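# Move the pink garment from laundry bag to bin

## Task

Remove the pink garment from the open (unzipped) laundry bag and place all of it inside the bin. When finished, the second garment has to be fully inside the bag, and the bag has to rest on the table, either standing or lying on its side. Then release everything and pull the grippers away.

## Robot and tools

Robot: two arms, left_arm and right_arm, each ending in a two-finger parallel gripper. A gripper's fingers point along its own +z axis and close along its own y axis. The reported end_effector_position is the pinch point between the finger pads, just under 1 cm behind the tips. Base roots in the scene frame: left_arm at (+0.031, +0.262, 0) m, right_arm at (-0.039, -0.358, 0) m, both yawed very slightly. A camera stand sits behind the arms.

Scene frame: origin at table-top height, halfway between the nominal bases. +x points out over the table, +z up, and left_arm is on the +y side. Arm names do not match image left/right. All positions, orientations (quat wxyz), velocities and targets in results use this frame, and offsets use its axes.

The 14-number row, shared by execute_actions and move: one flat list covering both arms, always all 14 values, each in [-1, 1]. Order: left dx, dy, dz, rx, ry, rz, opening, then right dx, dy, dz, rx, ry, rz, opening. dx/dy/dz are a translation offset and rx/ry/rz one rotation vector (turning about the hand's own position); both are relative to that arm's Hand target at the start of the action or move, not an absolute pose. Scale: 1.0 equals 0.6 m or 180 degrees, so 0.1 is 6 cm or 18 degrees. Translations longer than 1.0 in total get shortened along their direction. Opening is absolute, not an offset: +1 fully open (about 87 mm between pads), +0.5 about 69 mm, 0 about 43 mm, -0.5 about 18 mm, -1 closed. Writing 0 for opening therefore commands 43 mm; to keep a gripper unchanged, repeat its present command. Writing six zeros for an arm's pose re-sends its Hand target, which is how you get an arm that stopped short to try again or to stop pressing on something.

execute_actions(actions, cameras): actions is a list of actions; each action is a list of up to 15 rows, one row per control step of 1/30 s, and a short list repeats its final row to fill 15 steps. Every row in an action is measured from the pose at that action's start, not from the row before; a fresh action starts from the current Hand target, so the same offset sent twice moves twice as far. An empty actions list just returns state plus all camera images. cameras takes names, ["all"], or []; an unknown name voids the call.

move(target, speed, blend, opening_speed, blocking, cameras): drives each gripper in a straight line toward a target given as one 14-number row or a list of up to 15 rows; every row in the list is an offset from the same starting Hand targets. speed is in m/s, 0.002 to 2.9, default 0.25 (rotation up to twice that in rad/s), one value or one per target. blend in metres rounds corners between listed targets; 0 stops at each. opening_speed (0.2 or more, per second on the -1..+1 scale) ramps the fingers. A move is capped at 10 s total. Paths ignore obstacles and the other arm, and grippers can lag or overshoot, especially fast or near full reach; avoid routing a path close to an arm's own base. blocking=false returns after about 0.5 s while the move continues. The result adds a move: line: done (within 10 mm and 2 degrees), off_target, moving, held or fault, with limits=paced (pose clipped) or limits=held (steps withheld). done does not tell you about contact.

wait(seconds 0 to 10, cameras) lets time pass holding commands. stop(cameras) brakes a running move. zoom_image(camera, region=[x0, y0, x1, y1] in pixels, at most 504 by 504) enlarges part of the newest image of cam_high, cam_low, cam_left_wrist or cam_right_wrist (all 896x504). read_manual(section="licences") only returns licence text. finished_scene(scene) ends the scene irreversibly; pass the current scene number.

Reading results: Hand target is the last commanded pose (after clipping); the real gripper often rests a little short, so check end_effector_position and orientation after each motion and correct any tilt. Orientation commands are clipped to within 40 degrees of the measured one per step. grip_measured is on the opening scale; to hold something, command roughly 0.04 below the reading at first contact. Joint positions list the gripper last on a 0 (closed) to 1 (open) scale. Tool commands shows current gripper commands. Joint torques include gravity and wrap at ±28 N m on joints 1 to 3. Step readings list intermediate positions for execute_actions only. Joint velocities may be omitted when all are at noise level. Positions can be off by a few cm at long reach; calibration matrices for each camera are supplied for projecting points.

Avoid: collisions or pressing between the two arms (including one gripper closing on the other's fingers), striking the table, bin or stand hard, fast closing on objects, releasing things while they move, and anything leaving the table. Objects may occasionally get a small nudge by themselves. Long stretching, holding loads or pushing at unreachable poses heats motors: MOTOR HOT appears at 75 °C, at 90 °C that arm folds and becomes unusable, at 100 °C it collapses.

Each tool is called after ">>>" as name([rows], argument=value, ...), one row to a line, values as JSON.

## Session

Scene 1 done. Starting scene 2.

>>> execute_actions(actions=[], cameras=["all"])

Scene clock: 0.00 s.
left_arm: end_effector_position=(+0.2825, +0.1179, +0.2735) grip_measured=+0.991 end_effector_quat_wxyz=(+0.501, +0.084, +0.804, -0.309) | right_arm: end_effector_position=(+0.2839, -0.3422, +0.3316) grip_measured=+0.970 end_effector_quat_wxyz=(+0.603, -0.233, +0.751, -0.136)
Joint positions: left_arm=[-0.238 0.799 0.902 -0.44 0.39 -0.315 0.995] | right_arm=[0.193 0.918 1.097 -0.419 0.066 -0.506 0.985]
Joint velocities: within noise
Joint torques (N m): no reading
Motor temperatures (°C): left_arm=[22 27 27 30 24 23 23] | right_arm=[22 27 35 36 25 26 23]
Heat: left arm: 30 °C; right arm: 36 °C.
Hand target: left_arm +0.2817, +0.1181, +0.2738; +0.500, +0.084, +0.805, -0.309 | right_arm +0.2841, -0.3421, +0.3417; +0.614, -0.229, +0.743, -0.137
Tool commands: left_gripper/opening=+1.0 right_gripper/opening=+1.0
camera_calibration:
cam_left_wrist: T_world_to_cam=[[-0.466369, -0.783395, 0.410844, 0.107684], [-0.879459, 0.360668, -0.310597, 0.310111], [0.0951421, -0.506174, -0.857168, 0.412354], [0, 0, 0, 1]] pos_world=[0.283718, 0.181235, 0.405535]
cam_right_wrist: T_world_to_cam=[[0.198154, -0.857705, 0.474423, -0.503406], [-0.838271, -0.399137, -0.371472, 0.24647], [0.507973, -0.324087, -0.79808, 0.153323], [0, 0, 0, 1]] pos_world=[0.228476, -0.283709, 0.452748]

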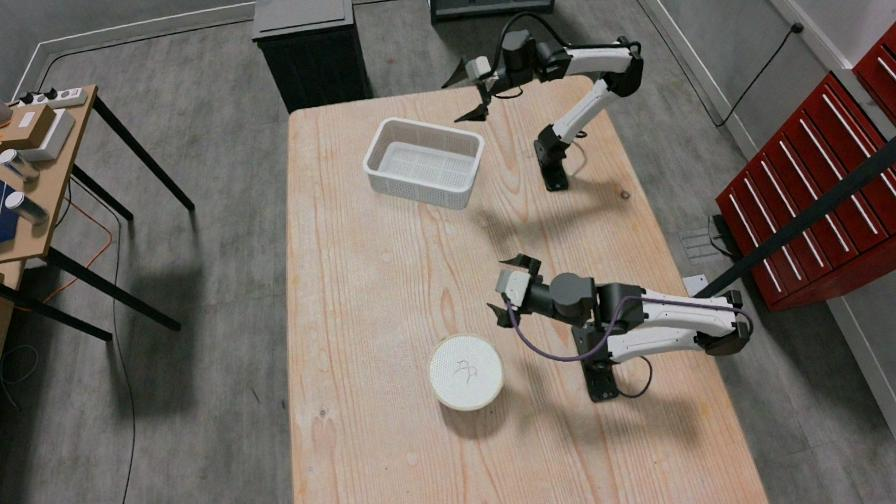

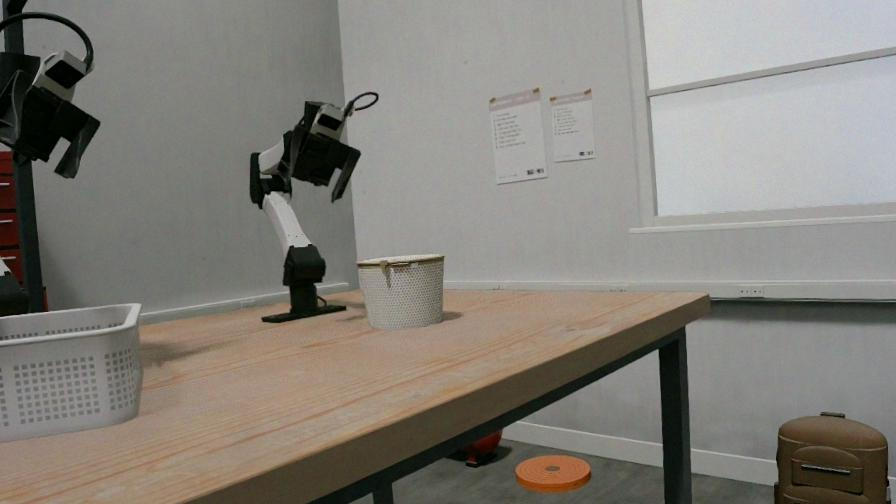

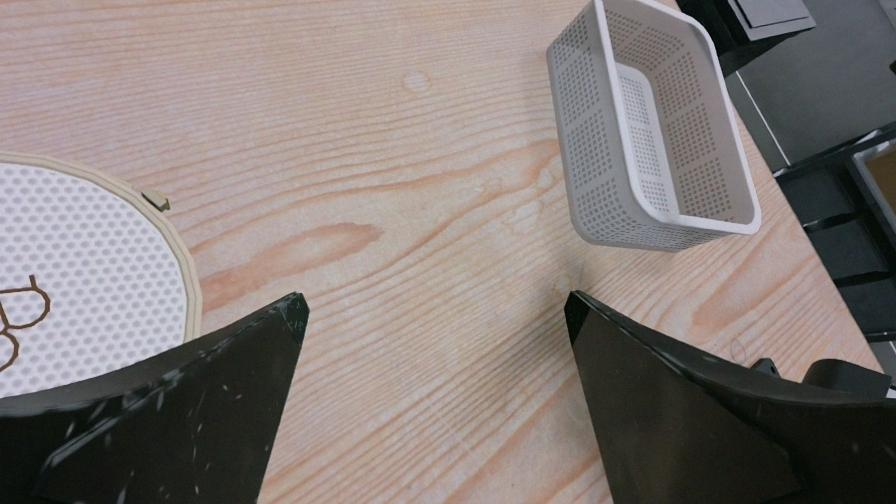

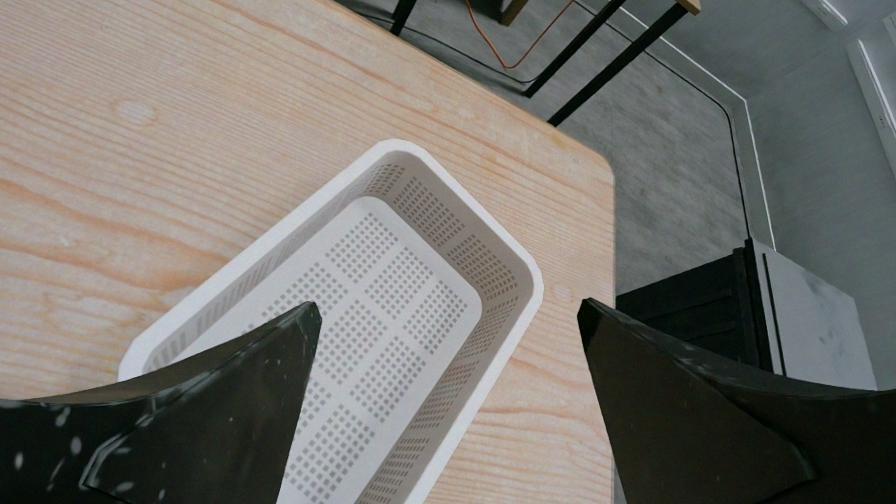

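>>> zoom_image(camera="cam_low", region=[330, 230, 480, 350])

>>> zoom_image(camera="cam_left_wrist", region=[0, 120, 260, 400])

>>> zoom_image(camera="cam_high", region=[400, 310, 540, 430])

Scaled by 3.360 from the camera's 896x504 image, which has a finer 1280x720 frame.

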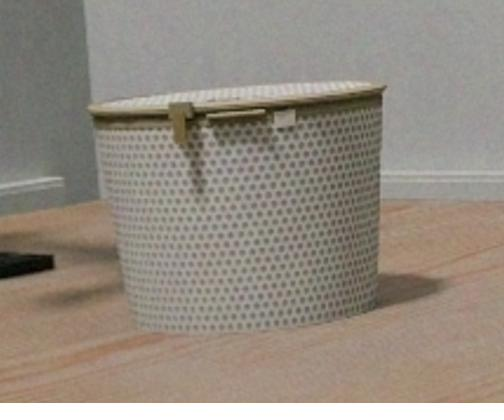

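Scaled by 1.800 from the camera's 896x504 image, which has a finer 1280x720 frame.

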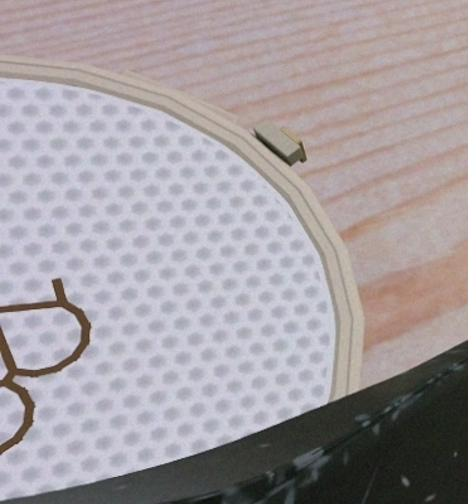

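Scaled by 3.600 from the camera's 896x504 image, which has a finer 1280x720 frame.

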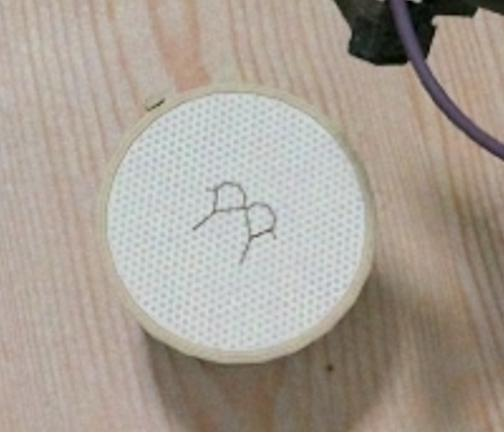

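>>> move([
  [0.0805, 0.4032, -0.0397, -0.069, 0.2408, 0.2221, 1.0, 0, 0, 0, 0, 0, 0, 1.0],
  [0.1472, 0.4782, -0.223, -0.1379, 0.4815, 0.4443, 1.0, 0, 0, 0, 0, 0, 0, 1.0],
  [0.1472, 0.4782, -0.373, -0.1379, 0.4815, 0.4443, 1.0, 0, 0, 0, 0, 0, 0, 1.0],
], speed=0.28, blend=0.02, cameras=["cam_high", "cam_low", "cam_left_wrist"])

Scene clock: 122.70 s.
left_arm: end_effector_position=(+0.3698, +0.4051, +0.0568) grip_measured=+0.991 end_effector_quat_wxyz=(+0.059, +0.701, -0.707, +0.069) | right_arm: end_effector_position=(+0.2839, -0.3422, +0.3316) grip_measured=+0.970 end_effector_quat_wxyz=(+0.603, -0.233, +0.751, -0.136)
Joint positions: left_arm=[0.577 2.12 1.709 -1.247 0.159 -0.986 0.995] | right_arm=[0.193 0.918 1.097 -0.419 0.066 -0.506 0.985]
Joint torques (N m): left_arm=[-0.49 -11.9 5.74 0.41 -0.07 -0.15] | right_arm=[0.1 -1.68 9.13 1.97 -0.12 0.07]
Motor temperatures (°C): left_arm=[22 27 33 43 24 23 23] | right_arm=[22 26 47 42 25 26 23]
Heat: left arm: 43 °C; right arm: 47 °C.
Hand target: left_arm +0.3700, +0.4050, +0.0500; +0.062, +0.704, -0.705, +0.061 | right_arm +0.2841, -0.3421, +0.3417; +0.614, -0.229, +0.743, -0.137
Off the commanded pose: left_arm 0.007 m, 1 deg | right_arm 0.010 m, 2 deg.
move: done
camera_calibration:
cam_left_wrist: T_world_to_cam=[[0.999227, -0.0119198, 0.0374708, -0.370901], [-0.0386084, -0.478016, 0.877502, 0.177317], [0.00745196, -0.87827, -0.478106, 0.525374], [0, 0, 0, 1]] pos_world=[0.373545, 0.541759, 0.109486]
Images, in order (width x height): cam_high 896x504, cam_low 896x504, cam_left_wrist 896x504.

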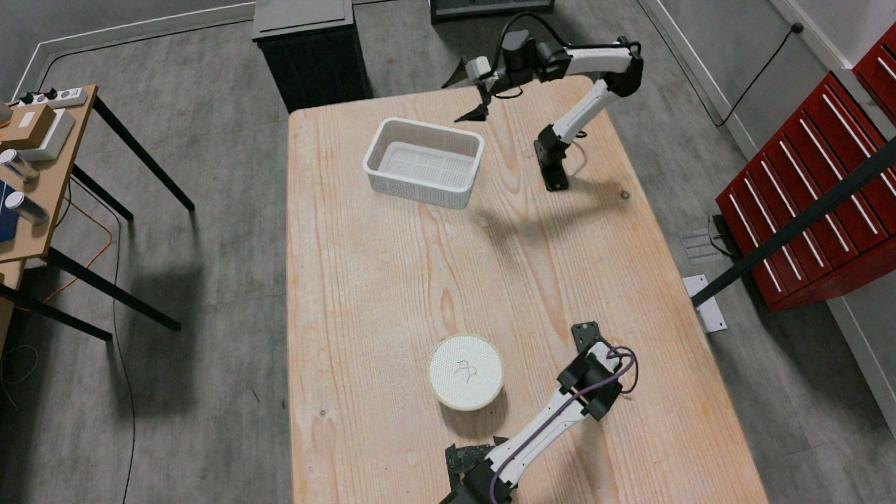

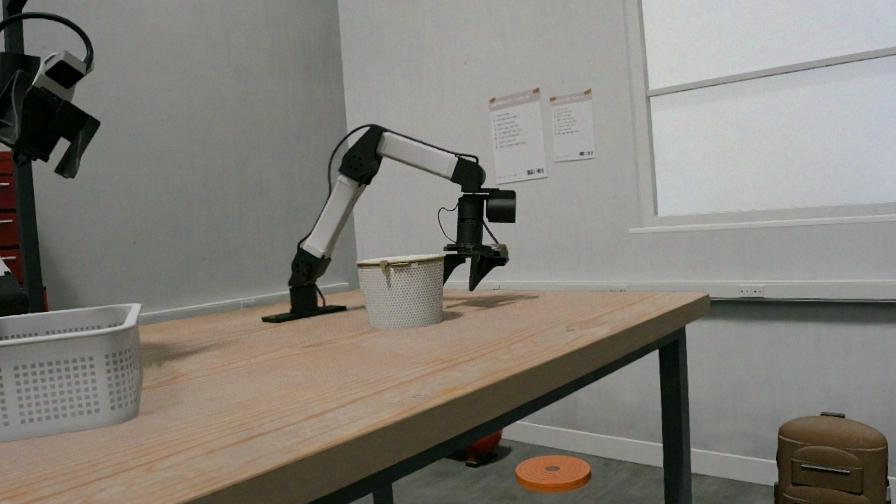

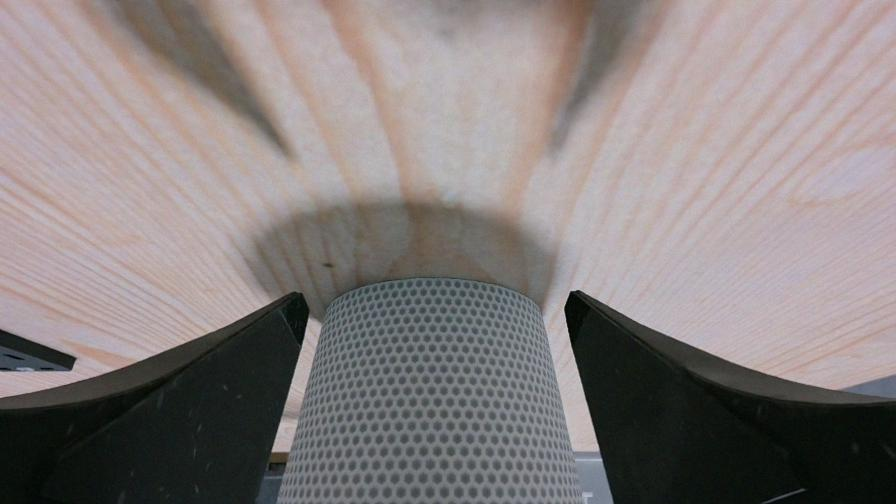

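>>> move(target=[0.0833, -0.4, 0, 0, 0, 0, 1.0, 0, 0, 0, 0, 0, 0, 1.0], speed=0.1, cameras=["cam_high", "cam_low", "cam_left_wrist"])

Scene clock: 129.10 s.
left_arm: end_effector_position=(+0.4106, +0.1672, +0.0469) grip_measured=+0.991 end_effector_quat_wxyz=(+0.067, +0.701, -0.709, +0.049) | right_arm: end_effector_position=(+0.2839, -0.3422, +0.3316) grip_measured=+0.970 end_effector_quat_wxyz=(+0.603, -0.233, +0.751, -0.136)
Joint positions: left_arm=[-0.057 2.048 1.565 -1.102 0.165 -1.623 0.995] | right_arm=[0.193 0.918 1.097 -0.419 0.066 -0.506 0.985]
Joint torques (N m): left_arm=[0.05 -11.56 8.68 0.51 0.15 -0.16] | right_arm=[0.12 -1.69 9.11 1.97 -0.13 0.07]
Heat: left arm: 41 °C; right arm: 48 °C.
Hand target: left_arm +0.4200, +0.1651, +0.0500; +0.062, +0.704, -0.704, +0.061 | right_arm +0.2841, -0.3421, +0.3417; +0.614, -0.229, +0.743, -0.137
Off the commanded pose: left_arm 0.010 m, 2 deg | right_arm 0.010 m, 2 deg.
move: done
camera_calibration:
cam_left_wrist: T_world_to_cam=[[0.99982, -0.018957, 0.0000297671, -0.411388], [-0.00936264, -0.492432, 0.8703, 0.0646023], [-0.0164837, -0.870144, -0.492521, 0.320435], [0, 0, 0, 1]] pos_world=[0.417201, 0.302839, 0.10161]
Images, in order (width x height): cam_high 896x504, cam_low 896x504, cam_left_wrist 896x504.

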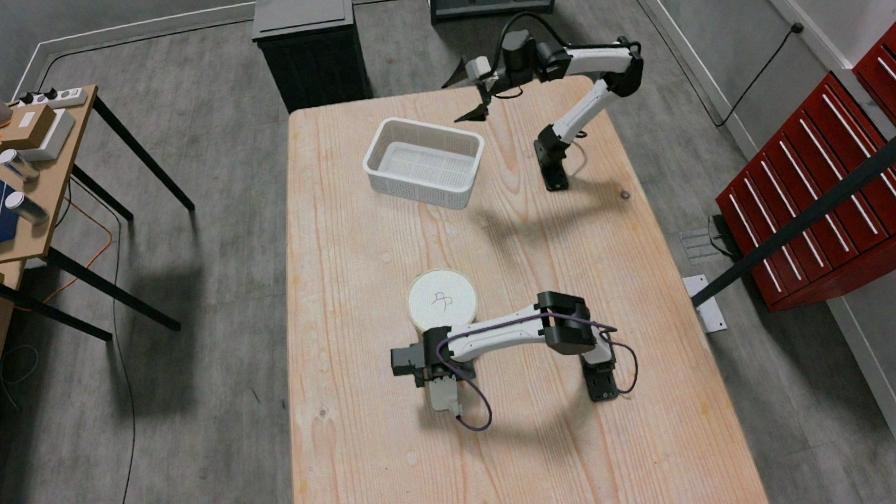

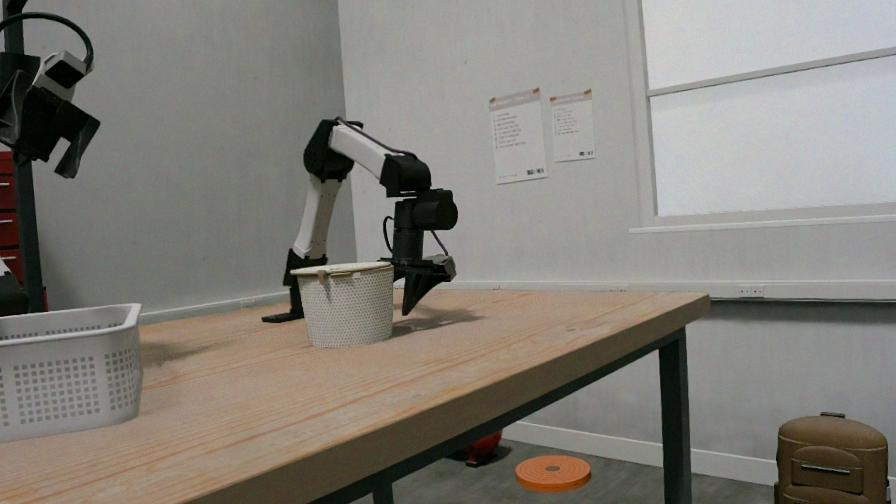

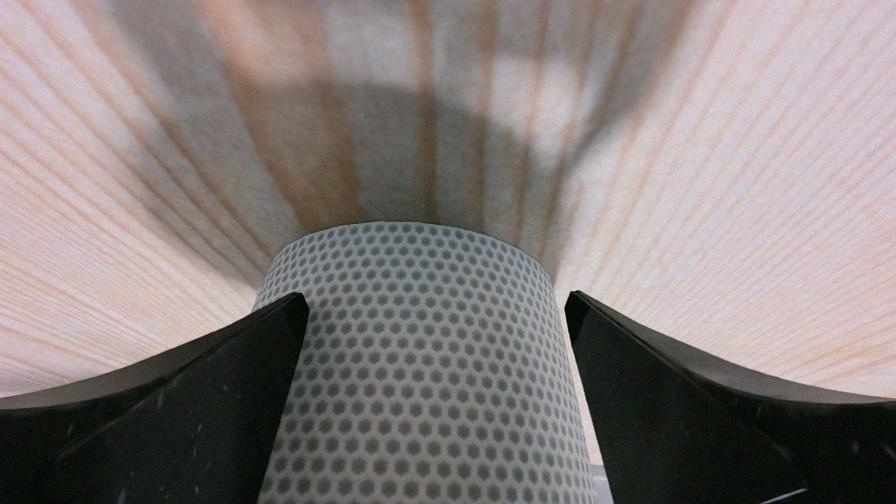

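>>> zoom_image(camera="cam_low", region=[270, 240, 420, 360])

>>> zoom_image(camera="cam_high", region=[380, 250, 500, 346])

Scaled by 3.360 from the camera's 896x504 image, which has a finer 1280x720 frame.

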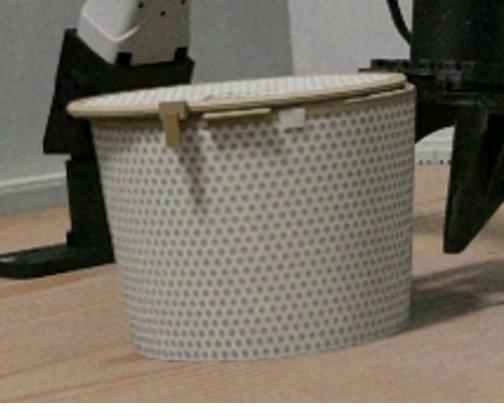

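Scaled by 4.200 from the camera's 896x504 image, which has a finer 1280x720 frame.

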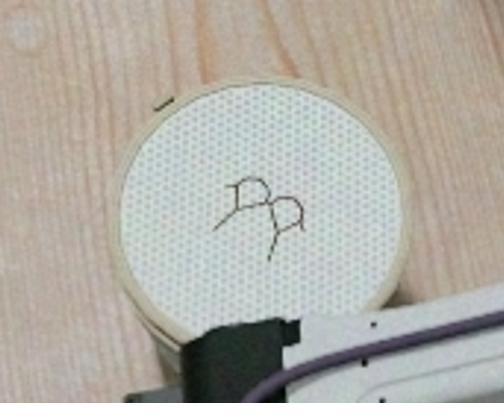

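>>> move([
  [0.0417, -0.0752, 0, 0, 0, 0, 1.0, 0, 0, 0, 0, 0, 0, 1.0],
], speed=0.1, cameras=["cam_high", "cam_left_wrist"])

Scene clock: 196.17 s.
left_arm: end_effector_position=(+0.4433, +0.1217, +0.0537) grip_measured=+0.991 end_effector_quat_wxyz=(+0.054, +0.700, -0.709, +0.067) | right_arm: end_effector_position=(+0.2839, -0.3422, +0.3316) grip_measured=+0.970 end_effector_quat_wxyz=(+0.603, -0.233, +0.751, -0.136)
Joint positions: left_arm=[-0.16 2.145 1.738 -1.118 0.165 -1.729 0.995] | right_arm=[0.193 0.918 1.097 -0.419 0.066 -0.506 0.985]
Joint torques (N m): left_arm=[-0.12 -11.04 8.99 0.33 0.12 -0.12] | right_arm=[0.12 -1.7 9.11 1.97 -0.12 0.07]
Motor temperatures (°C): left_arm=[22 37 34 35 24 23 23] | right_arm=[22 26 49 44 25 26 23]
Heat: left arm: 37 °C; right arm: 49 °C.
Hand target: left_arm +0.4449, +0.1200, +0.0500; +0.062, +0.704, -0.704, +0.061 | right_arm +0.2841, -0.3421, +0.3417; +0.614, -0.229, +0.743, -0.137
Off the commanded pose: left_arm 0.004 m, 1 deg | right_arm 0.010 m, 2 deg.
move: done
camera_calibration:
cam_left_wrist: T_world_to_cam=[[0.998934, -0.0172143, 0.0428424, -0.447049], [-0.0458012, -0.486727, 0.872353, 0.0520278], [0.00583556, -0.873385, -0.486996, 0.275044], [0, 0, 0, 1]] pos_world=[0.44735, 0.257847, 0.107711]
Images, in order (width x height): cam_high 896x504, cam_left_wrist 896x504.

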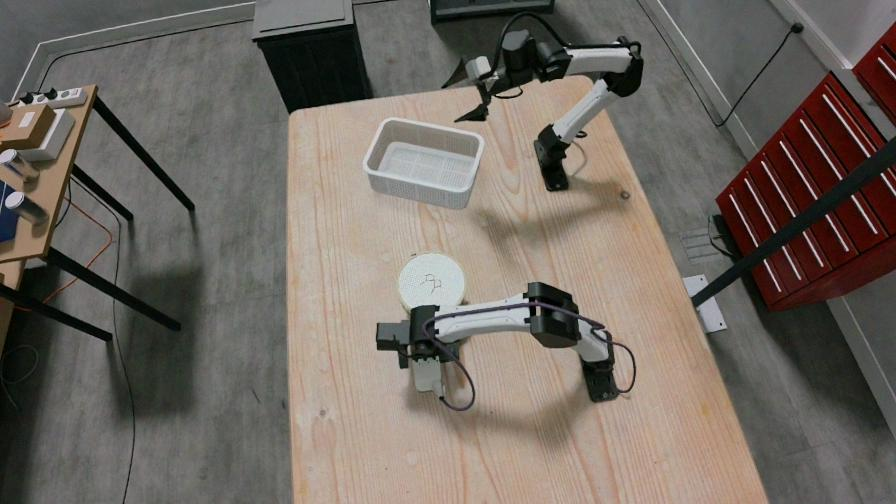

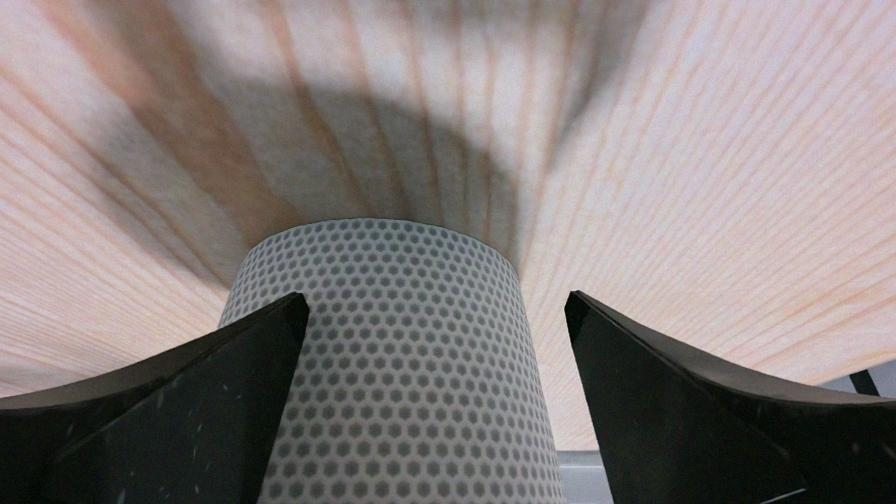

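>>> move([
  [0.0083, 0.1167, 0.0167, 0, 0, 0, 0.0, 0, 0, 0, 0, 0, 0, 1.0],
  [-0.0167, 0.15, 0.25, 0, 0, 0, -1.0, 0, 0, 0, 0, 0, 0, 1.0],
  [-0.2, 0.0233, 0.2, -0.1383, -0.4534, -0.1623, -1.0, 0, 0, 0, 0, 0, 0, 1.0],
], speed=[0.12, 0.25, 0.28], blend=[0.02, 0.03, 0], cameras=["cam_high", "cam_low", "cam_left_wrist"])

Scene clock: 222.17 s.
left_arm: end_effector_position=(+0.3282, +0.1343, +0.1765) grip_measured=-1.000 end_effector_quat_wxyz=(+0.271, -0.275, +0.686, -0.616) | right_arm: end_effector_position=(+0.2839, -0.3422, +0.3316) grip_measured=+0.970 end_effector_quat_wxyz=(+0.603, -0.233, +0.751, -0.136)
Joint positions: left_arm=[0.127 1.233 0.319 0.765 0.889 -1.423 0] | right_arm=[0.193 0.918 1.097 -0.419 0.066 -0.506 0.985]
Joint torques (N m): left_arm=[0.34 -2.97 5.57 2.44 0.25 -0.06] | right_arm=[0.1 -1.69 9.11 1.97 -0.12 0.07]
Heat: left arm: 40 °C; right arm: 49 °C.
Hand target: left_arm +0.3249, +0.1340, +0.1700; +0.256, -0.284, +0.687, -0.618 | right_arm +0.2841, -0.3421, +0.3417; +0.614, -0.229, +0.743, -0.137
Off the commanded pose: left_arm 0.007 m, 2 deg | right_arm 0.010 m, 2 deg.
move: done; blend cut to 0 m at target 2; target 2's new opening was sent with left_arm's hand 0.011 m and 6 deg from that target
camera_calibration:
cam_left_wrist: T_world_to_cam=[[0.0219661, -0.0794343, 0.996598, -0.176516], [-0.994873, 0.09669, 0.0296348, 0.327584], [-0.098715, -0.99214, -0.0769031, 0.324284], [0, 0, 0, 1]] pos_world=[0.361794, 0.27604, 0.191146]
Images, in order (width x height): cam_high 896x504, cam_low 896x504, cam_left_wrist 896x504.

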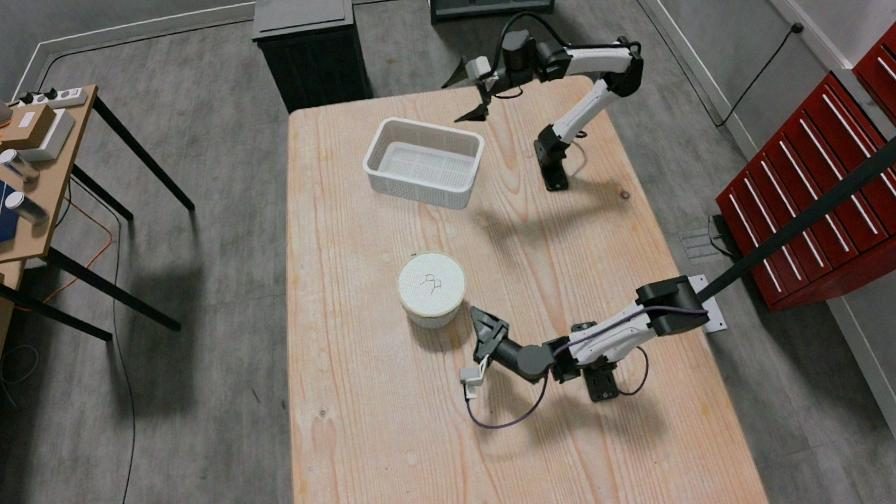

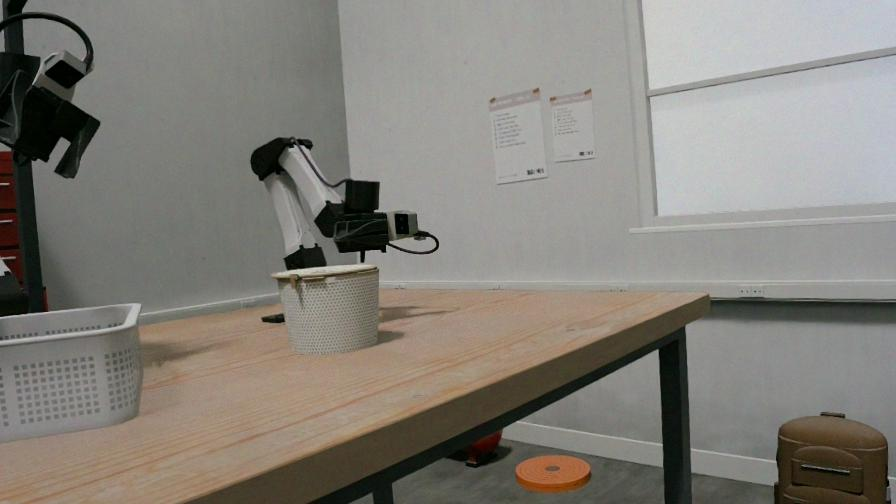

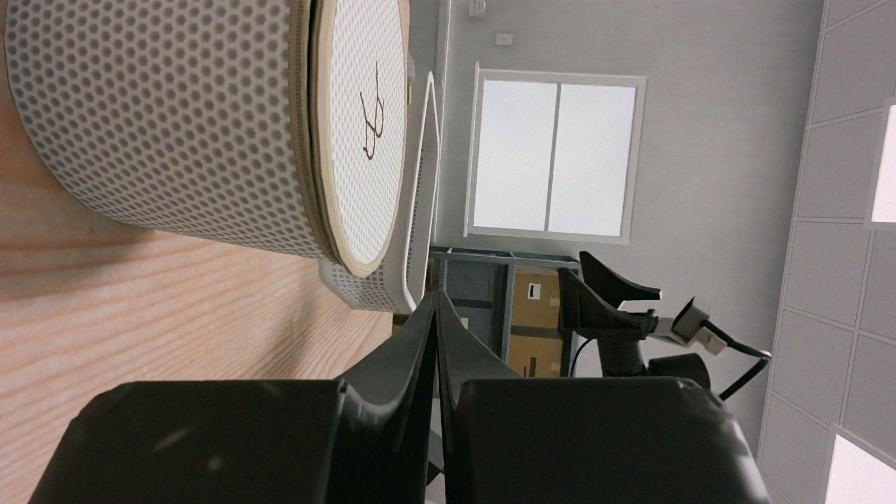

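>>> zoom_image(camera="cam_left_wrist", region=[250, 60, 450, 300])

Scaled by 2.100 from the camera's 896x504 image, which has a finer 1280x720 frame.

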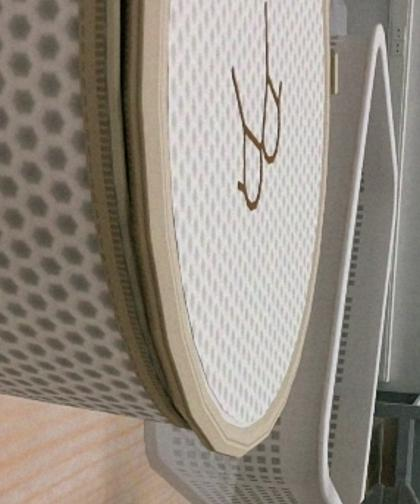

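>>> move([
  [-0.0128, -0.0403, -0.1067, 0, 0, 0, -1.0, 0, 0, 0, 0, 0, 0, 1.0],
  [0.0167, -0.0698, -0.1067, 0, 0, 0, -1.0, 0, 0, 0, 0, 0, 0, 1.0],
], speed=[0.12, 0.05], cameras=["cam_high", "cam_low", "cam_left_wrist"])

>>> zoom_image(camera="cam_left_wrist", region=[300, 120, 560, 380])

Scene clock: 259.13 s.
left_arm: end_effector_position=(+0.3297, +0.0930, +0.1052) grip_measured=-1.000 end_effector_quat_wxyz=(+0.256, -0.279, +0.690, -0.617) | right_arm: end_effector_position=(+0.2839, -0.3422, +0.3316) grip_measured=+0.970 end_effector_quat_wxyz=(+0.603, -0.233, +0.751, -0.136)
Joint positions: left_arm=[-0.067 1.707 0.207 1.357 0.713 -1.468 0] | right_arm=[0.193 0.918 1.097 -0.419 0.066 -0.506 0.985]
Joint torques (N m): left_arm=[-0.54 -4.74 5.56 2.56 -0.01 -0.07] | right_arm=[0.12 -1.7 9.13 1.97 -0.12 0.07]
Motor temperatures (°C): left_arm=[22 33 33 43 24 23 23] | right_arm=[22 26 49 45 25 26 23]
Heat: left arm: 43 °C; right arm: 49 °C.
Hand target: left_arm +0.3350, +0.0921, +0.1059; +0.256, -0.284, +0.687, -0.618 | right_arm +0.2841, -0.3421, +0.3417; +0.614, -0.229, +0.743, -0.137
Off the commanded pose: left_arm 0.005 m, 1 deg | right_arm 0.010 m, 2 deg.
move: done
camera_calibration:
cam_left_wrist: T_world_to_cam=[[0.0467263, -0.0740154, 0.996162, -0.117322], [-0.992084, 0.112927, 0.0549255, 0.330105], [-0.116559, -0.990843, -0.0681528, 0.282888], [0, 0, 0, 1]] pos_world=[0.365947, 0.234336, 0.11802]
Images, in order (width x height): cam_high 896x504, cam_low 896x504, cam_left_wrist 896x504.

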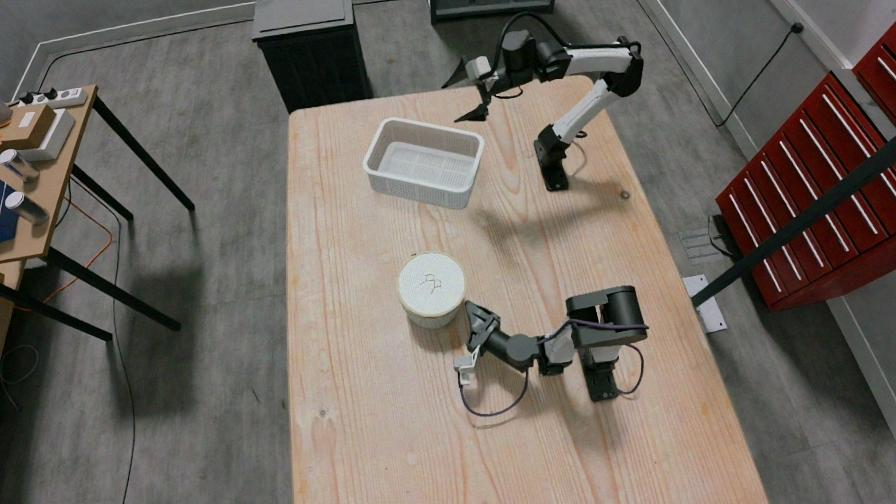

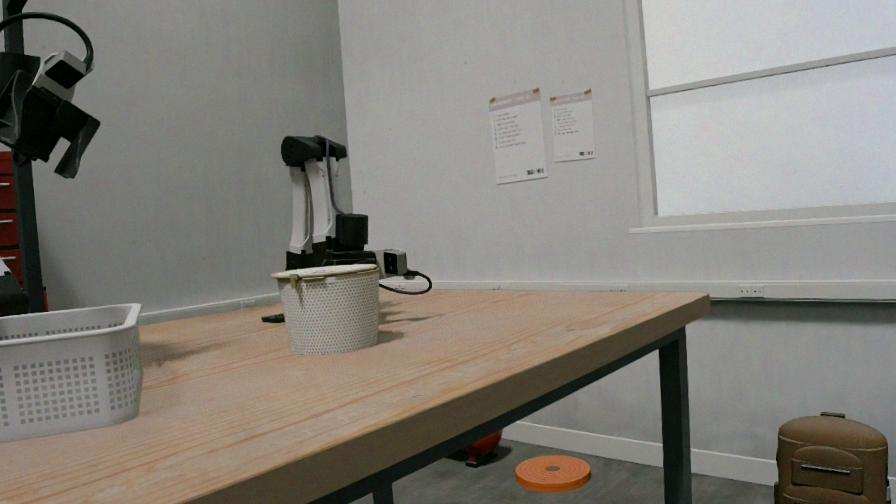

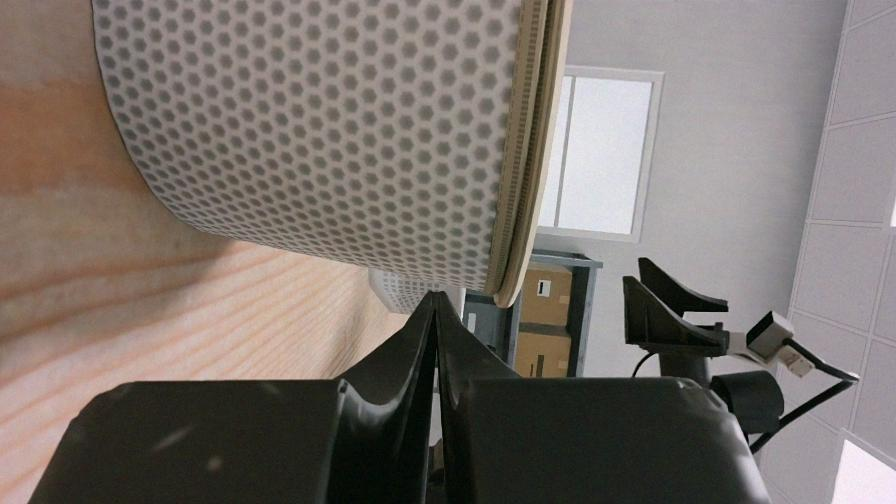

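Scaled by 1.938 from the camera's 896x504 image, which has a finer 1280x720 frame.

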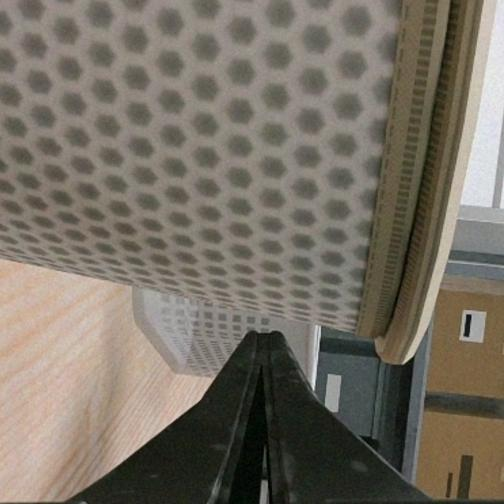

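>>> move([
  [0.0112, -0.0112, 0, 0, 0, 0, -1.0, 0, 0, 0, 0, 0, 0, 1.0],
  [0.0117, -0.0117, 0.06, 0, 0, 0, -1.0, 0, 0, 0, 0, 0, 0, 1.0],
], speed=[0.05, 0.05], cameras=["cam_high", "cam_low", "cam_left_wrist"])

>>> zoom_image(camera="cam_left_wrist", region=[300, 120, 560, 380])

>>> zoom_image(camera="cam_low", region=[250, 230, 420, 360])

Scene clock: 270.43 s.
left_arm: end_effector_position=(+0.3375, +0.0865, +0.1333) grip_measured=-1.000 end_effector_quat_wxyz=(+0.251, -0.285, +0.691, -0.615) | right_arm: end_effector_position=(+0.2839, -0.3422, +0.3316) grip_measured=+0.970 end_effector_quat_wxyz=(+0.603, -0.233, +0.751, -0.136)
Joint positions: left_arm=[-0.096 1.515 0.275 1.09 0.683 -1.479 0] | right_arm=[0.193 0.918 1.097 -0.419 0.066 -0.506 0.985]
Joint torques (N m): left_arm=[-0.64 -7.46 7.46 2.29 -0.04 -0.02] | right_arm=[0.12 -1.69 9.11 1.97 -0.12 0.07]
Heat: left arm: 44 °C; right arm: 50 °C.
Hand target: left_arm +0.3420, +0.0851, +0.1420; +0.256, -0.284, +0.687, -0.618 | right_arm +0.2841, -0.3421, +0.3417; +0.614, -0.229, +0.743, -0.137
Off the commanded pose: left_arm 0.010 m, 1 deg | right_arm 0.010 m, 2 deg.
move: done
camera_calibration:
cam_left_wrist: T_world_to_cam=[[0.063241, -0.0707276, 0.995489, -0.151953], [-0.991336, 0.11061, 0.0708358, 0.334822], [-0.115121, -0.991344, -0.0631198, 0.278128], [0, 0, 0, 1]] pos_world=[0.373549, 0.227939, 0.145105]
Images, in order (width x height): cam_high 896x504, cam_low 896x504, cam_left_wrist 896x504.

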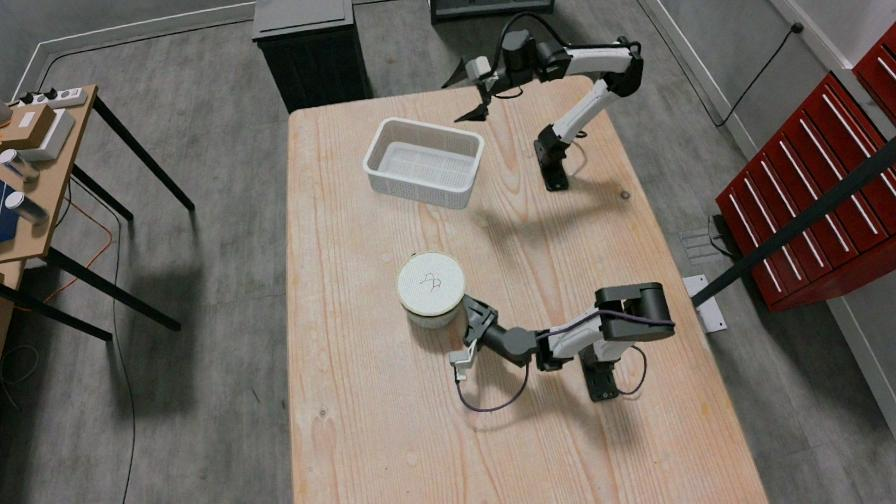

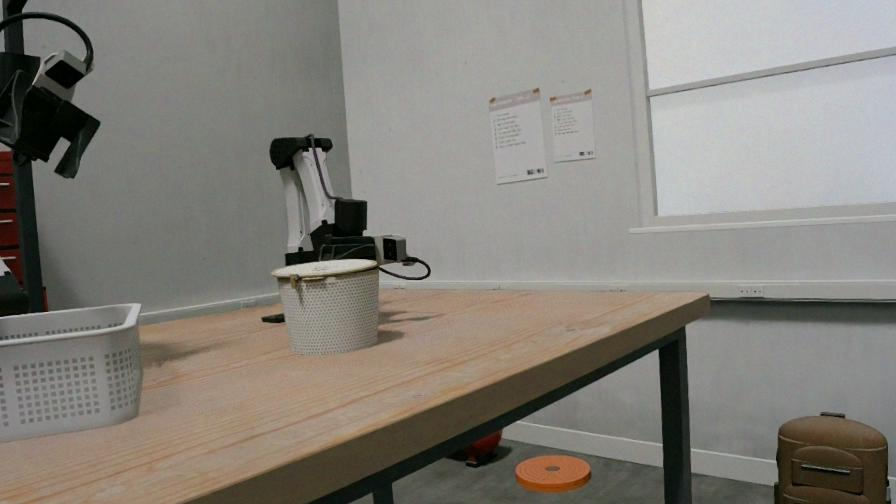

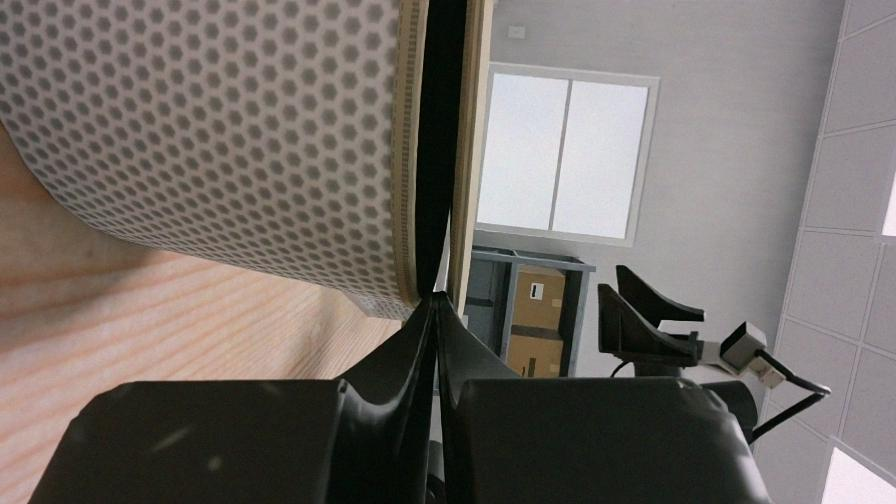

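Scaled by 1.938 from the camera's 896x504 image, which has a finer 1280x720 frame.

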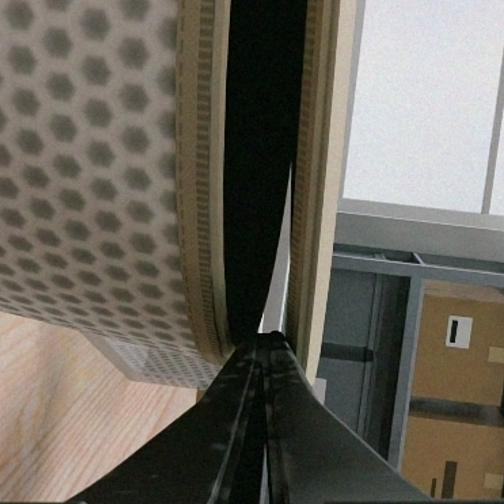

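Scaled by 2.965 from the camera's 896x504 image, which has a finer 1280x720 frame.

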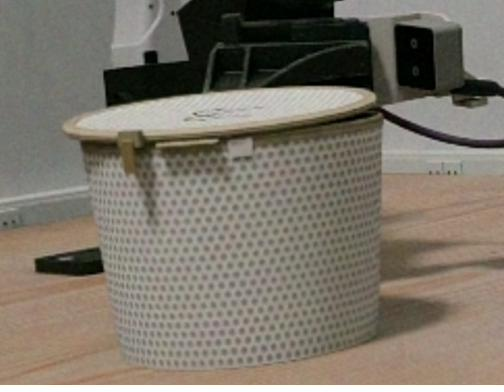

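>>> move([
  [0.0563, -0.0147, 0.0567, 0, 0, 0, -1.0, 0, 0, 0, 0, 0, 0, 1.0],
  [0.1063, -0.0683, 0.1217, 0, 0, 0, -1.0, 0, 0, 0, 0, 0, 0, 1.0],
  [0.1518, -0.117, 0.1633, 0, 0, 0, -1.0, 0, 0, 0, 0, 0, 0, 1.0],
], speed=0.1, blend=0.015, cameras=["cam_high", "cam_low", "cam_left_wrist"])

Scene clock: 285.90 s.
left_arm: end_effector_position=(+0.4269, +0.0169, +0.2412) grip_measured=-1.000 end_effector_quat_wxyz=(+0.262, -0.272, +0.686, -0.622) | right_arm: end_effector_position=(+0.2839, -0.3422, +0.3316) grip_measured=+0.970 end_effector_quat_wxyz=(+0.603, -0.233, +0.751, -0.136)
Joint positions: left_arm=[-0.285 1.558 0.858 0.599 0.498 -1.501 0] | right_arm=[0.193 0.918 1.097 -0.419 0.066 -0.506 0.985]
Joint torques (N m): left_arm=[-0.4 -6.67 10.21 2.36 -0.06 -0.07] | right_arm=[0.1 -1.69 9.11 1.97 -0.12 0.07]
Heat: left arm: 43 °C; right arm: 50 °C.
Hand target: left_arm +0.4331, +0.0148, +0.2400; +0.256, -0.284, +0.687, -0.618 | right_arm +0.2841, -0.3421, +0.3417; +0.614, -0.229, +0.743, -0.137
Off the commanded pose: left_arm 0.007 m, 2 deg | right_arm 0.010 m, 2 deg.
move: done
camera_calibration:
cam_left_wrist: T_world_to_cam=[[0.0258026, -0.0689412, 0.997287, -0.254466], [-0.992866, 0.114403, 0.0335968, 0.433096], [-0.116409, -0.991039, -0.0654975, 0.227366], [0, 0, 0, 1]] pos_world=[0.463039, 0.158238, 0.254117]
Images, in order (width x height): cam_high 896x504, cam_low 896x504, cam_left_wrist 896x504.

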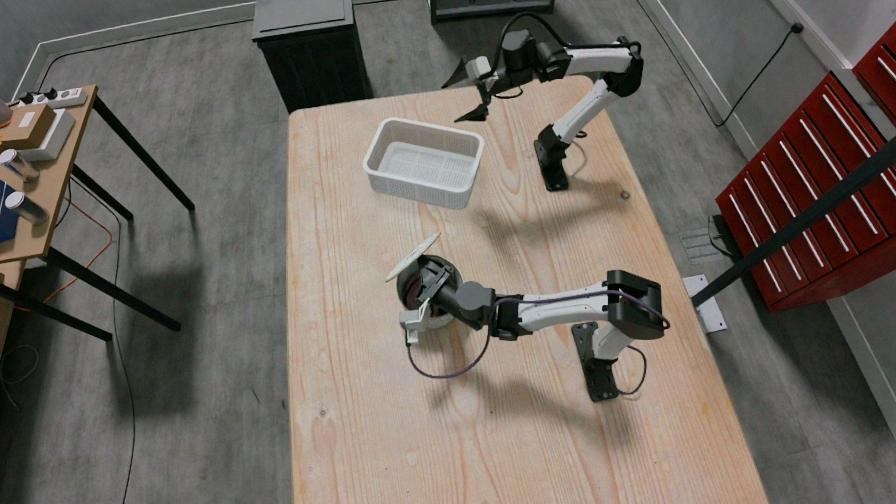

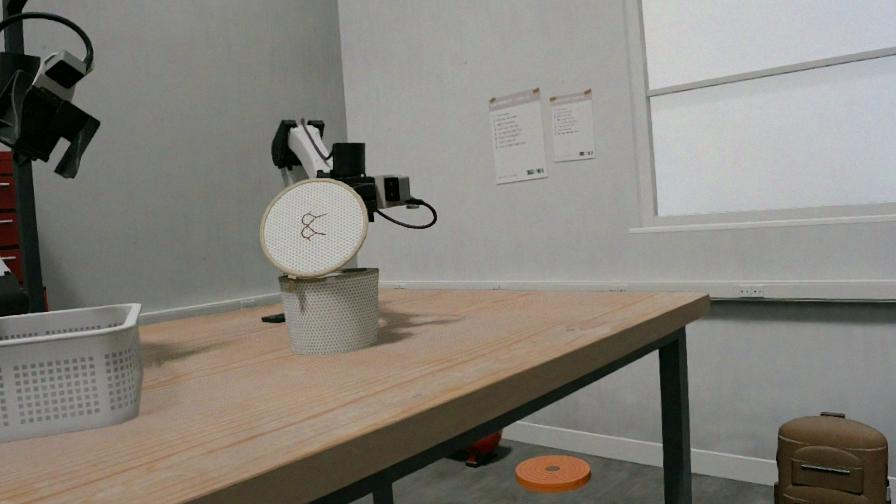

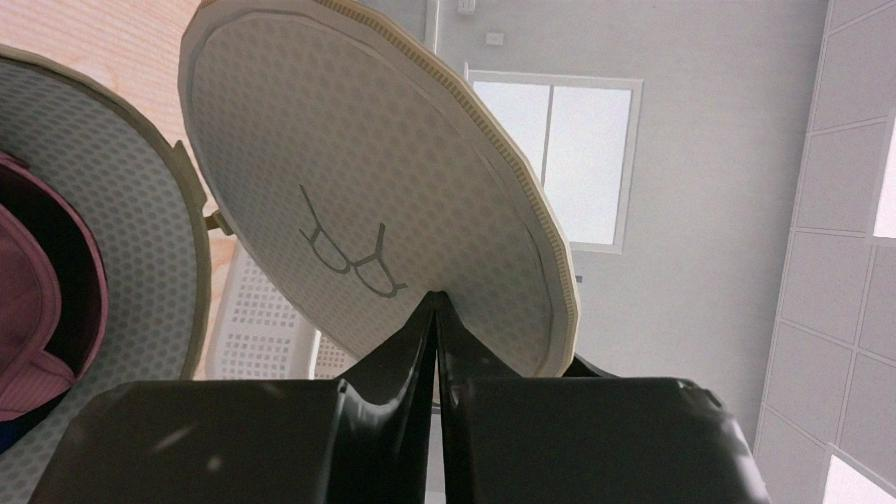

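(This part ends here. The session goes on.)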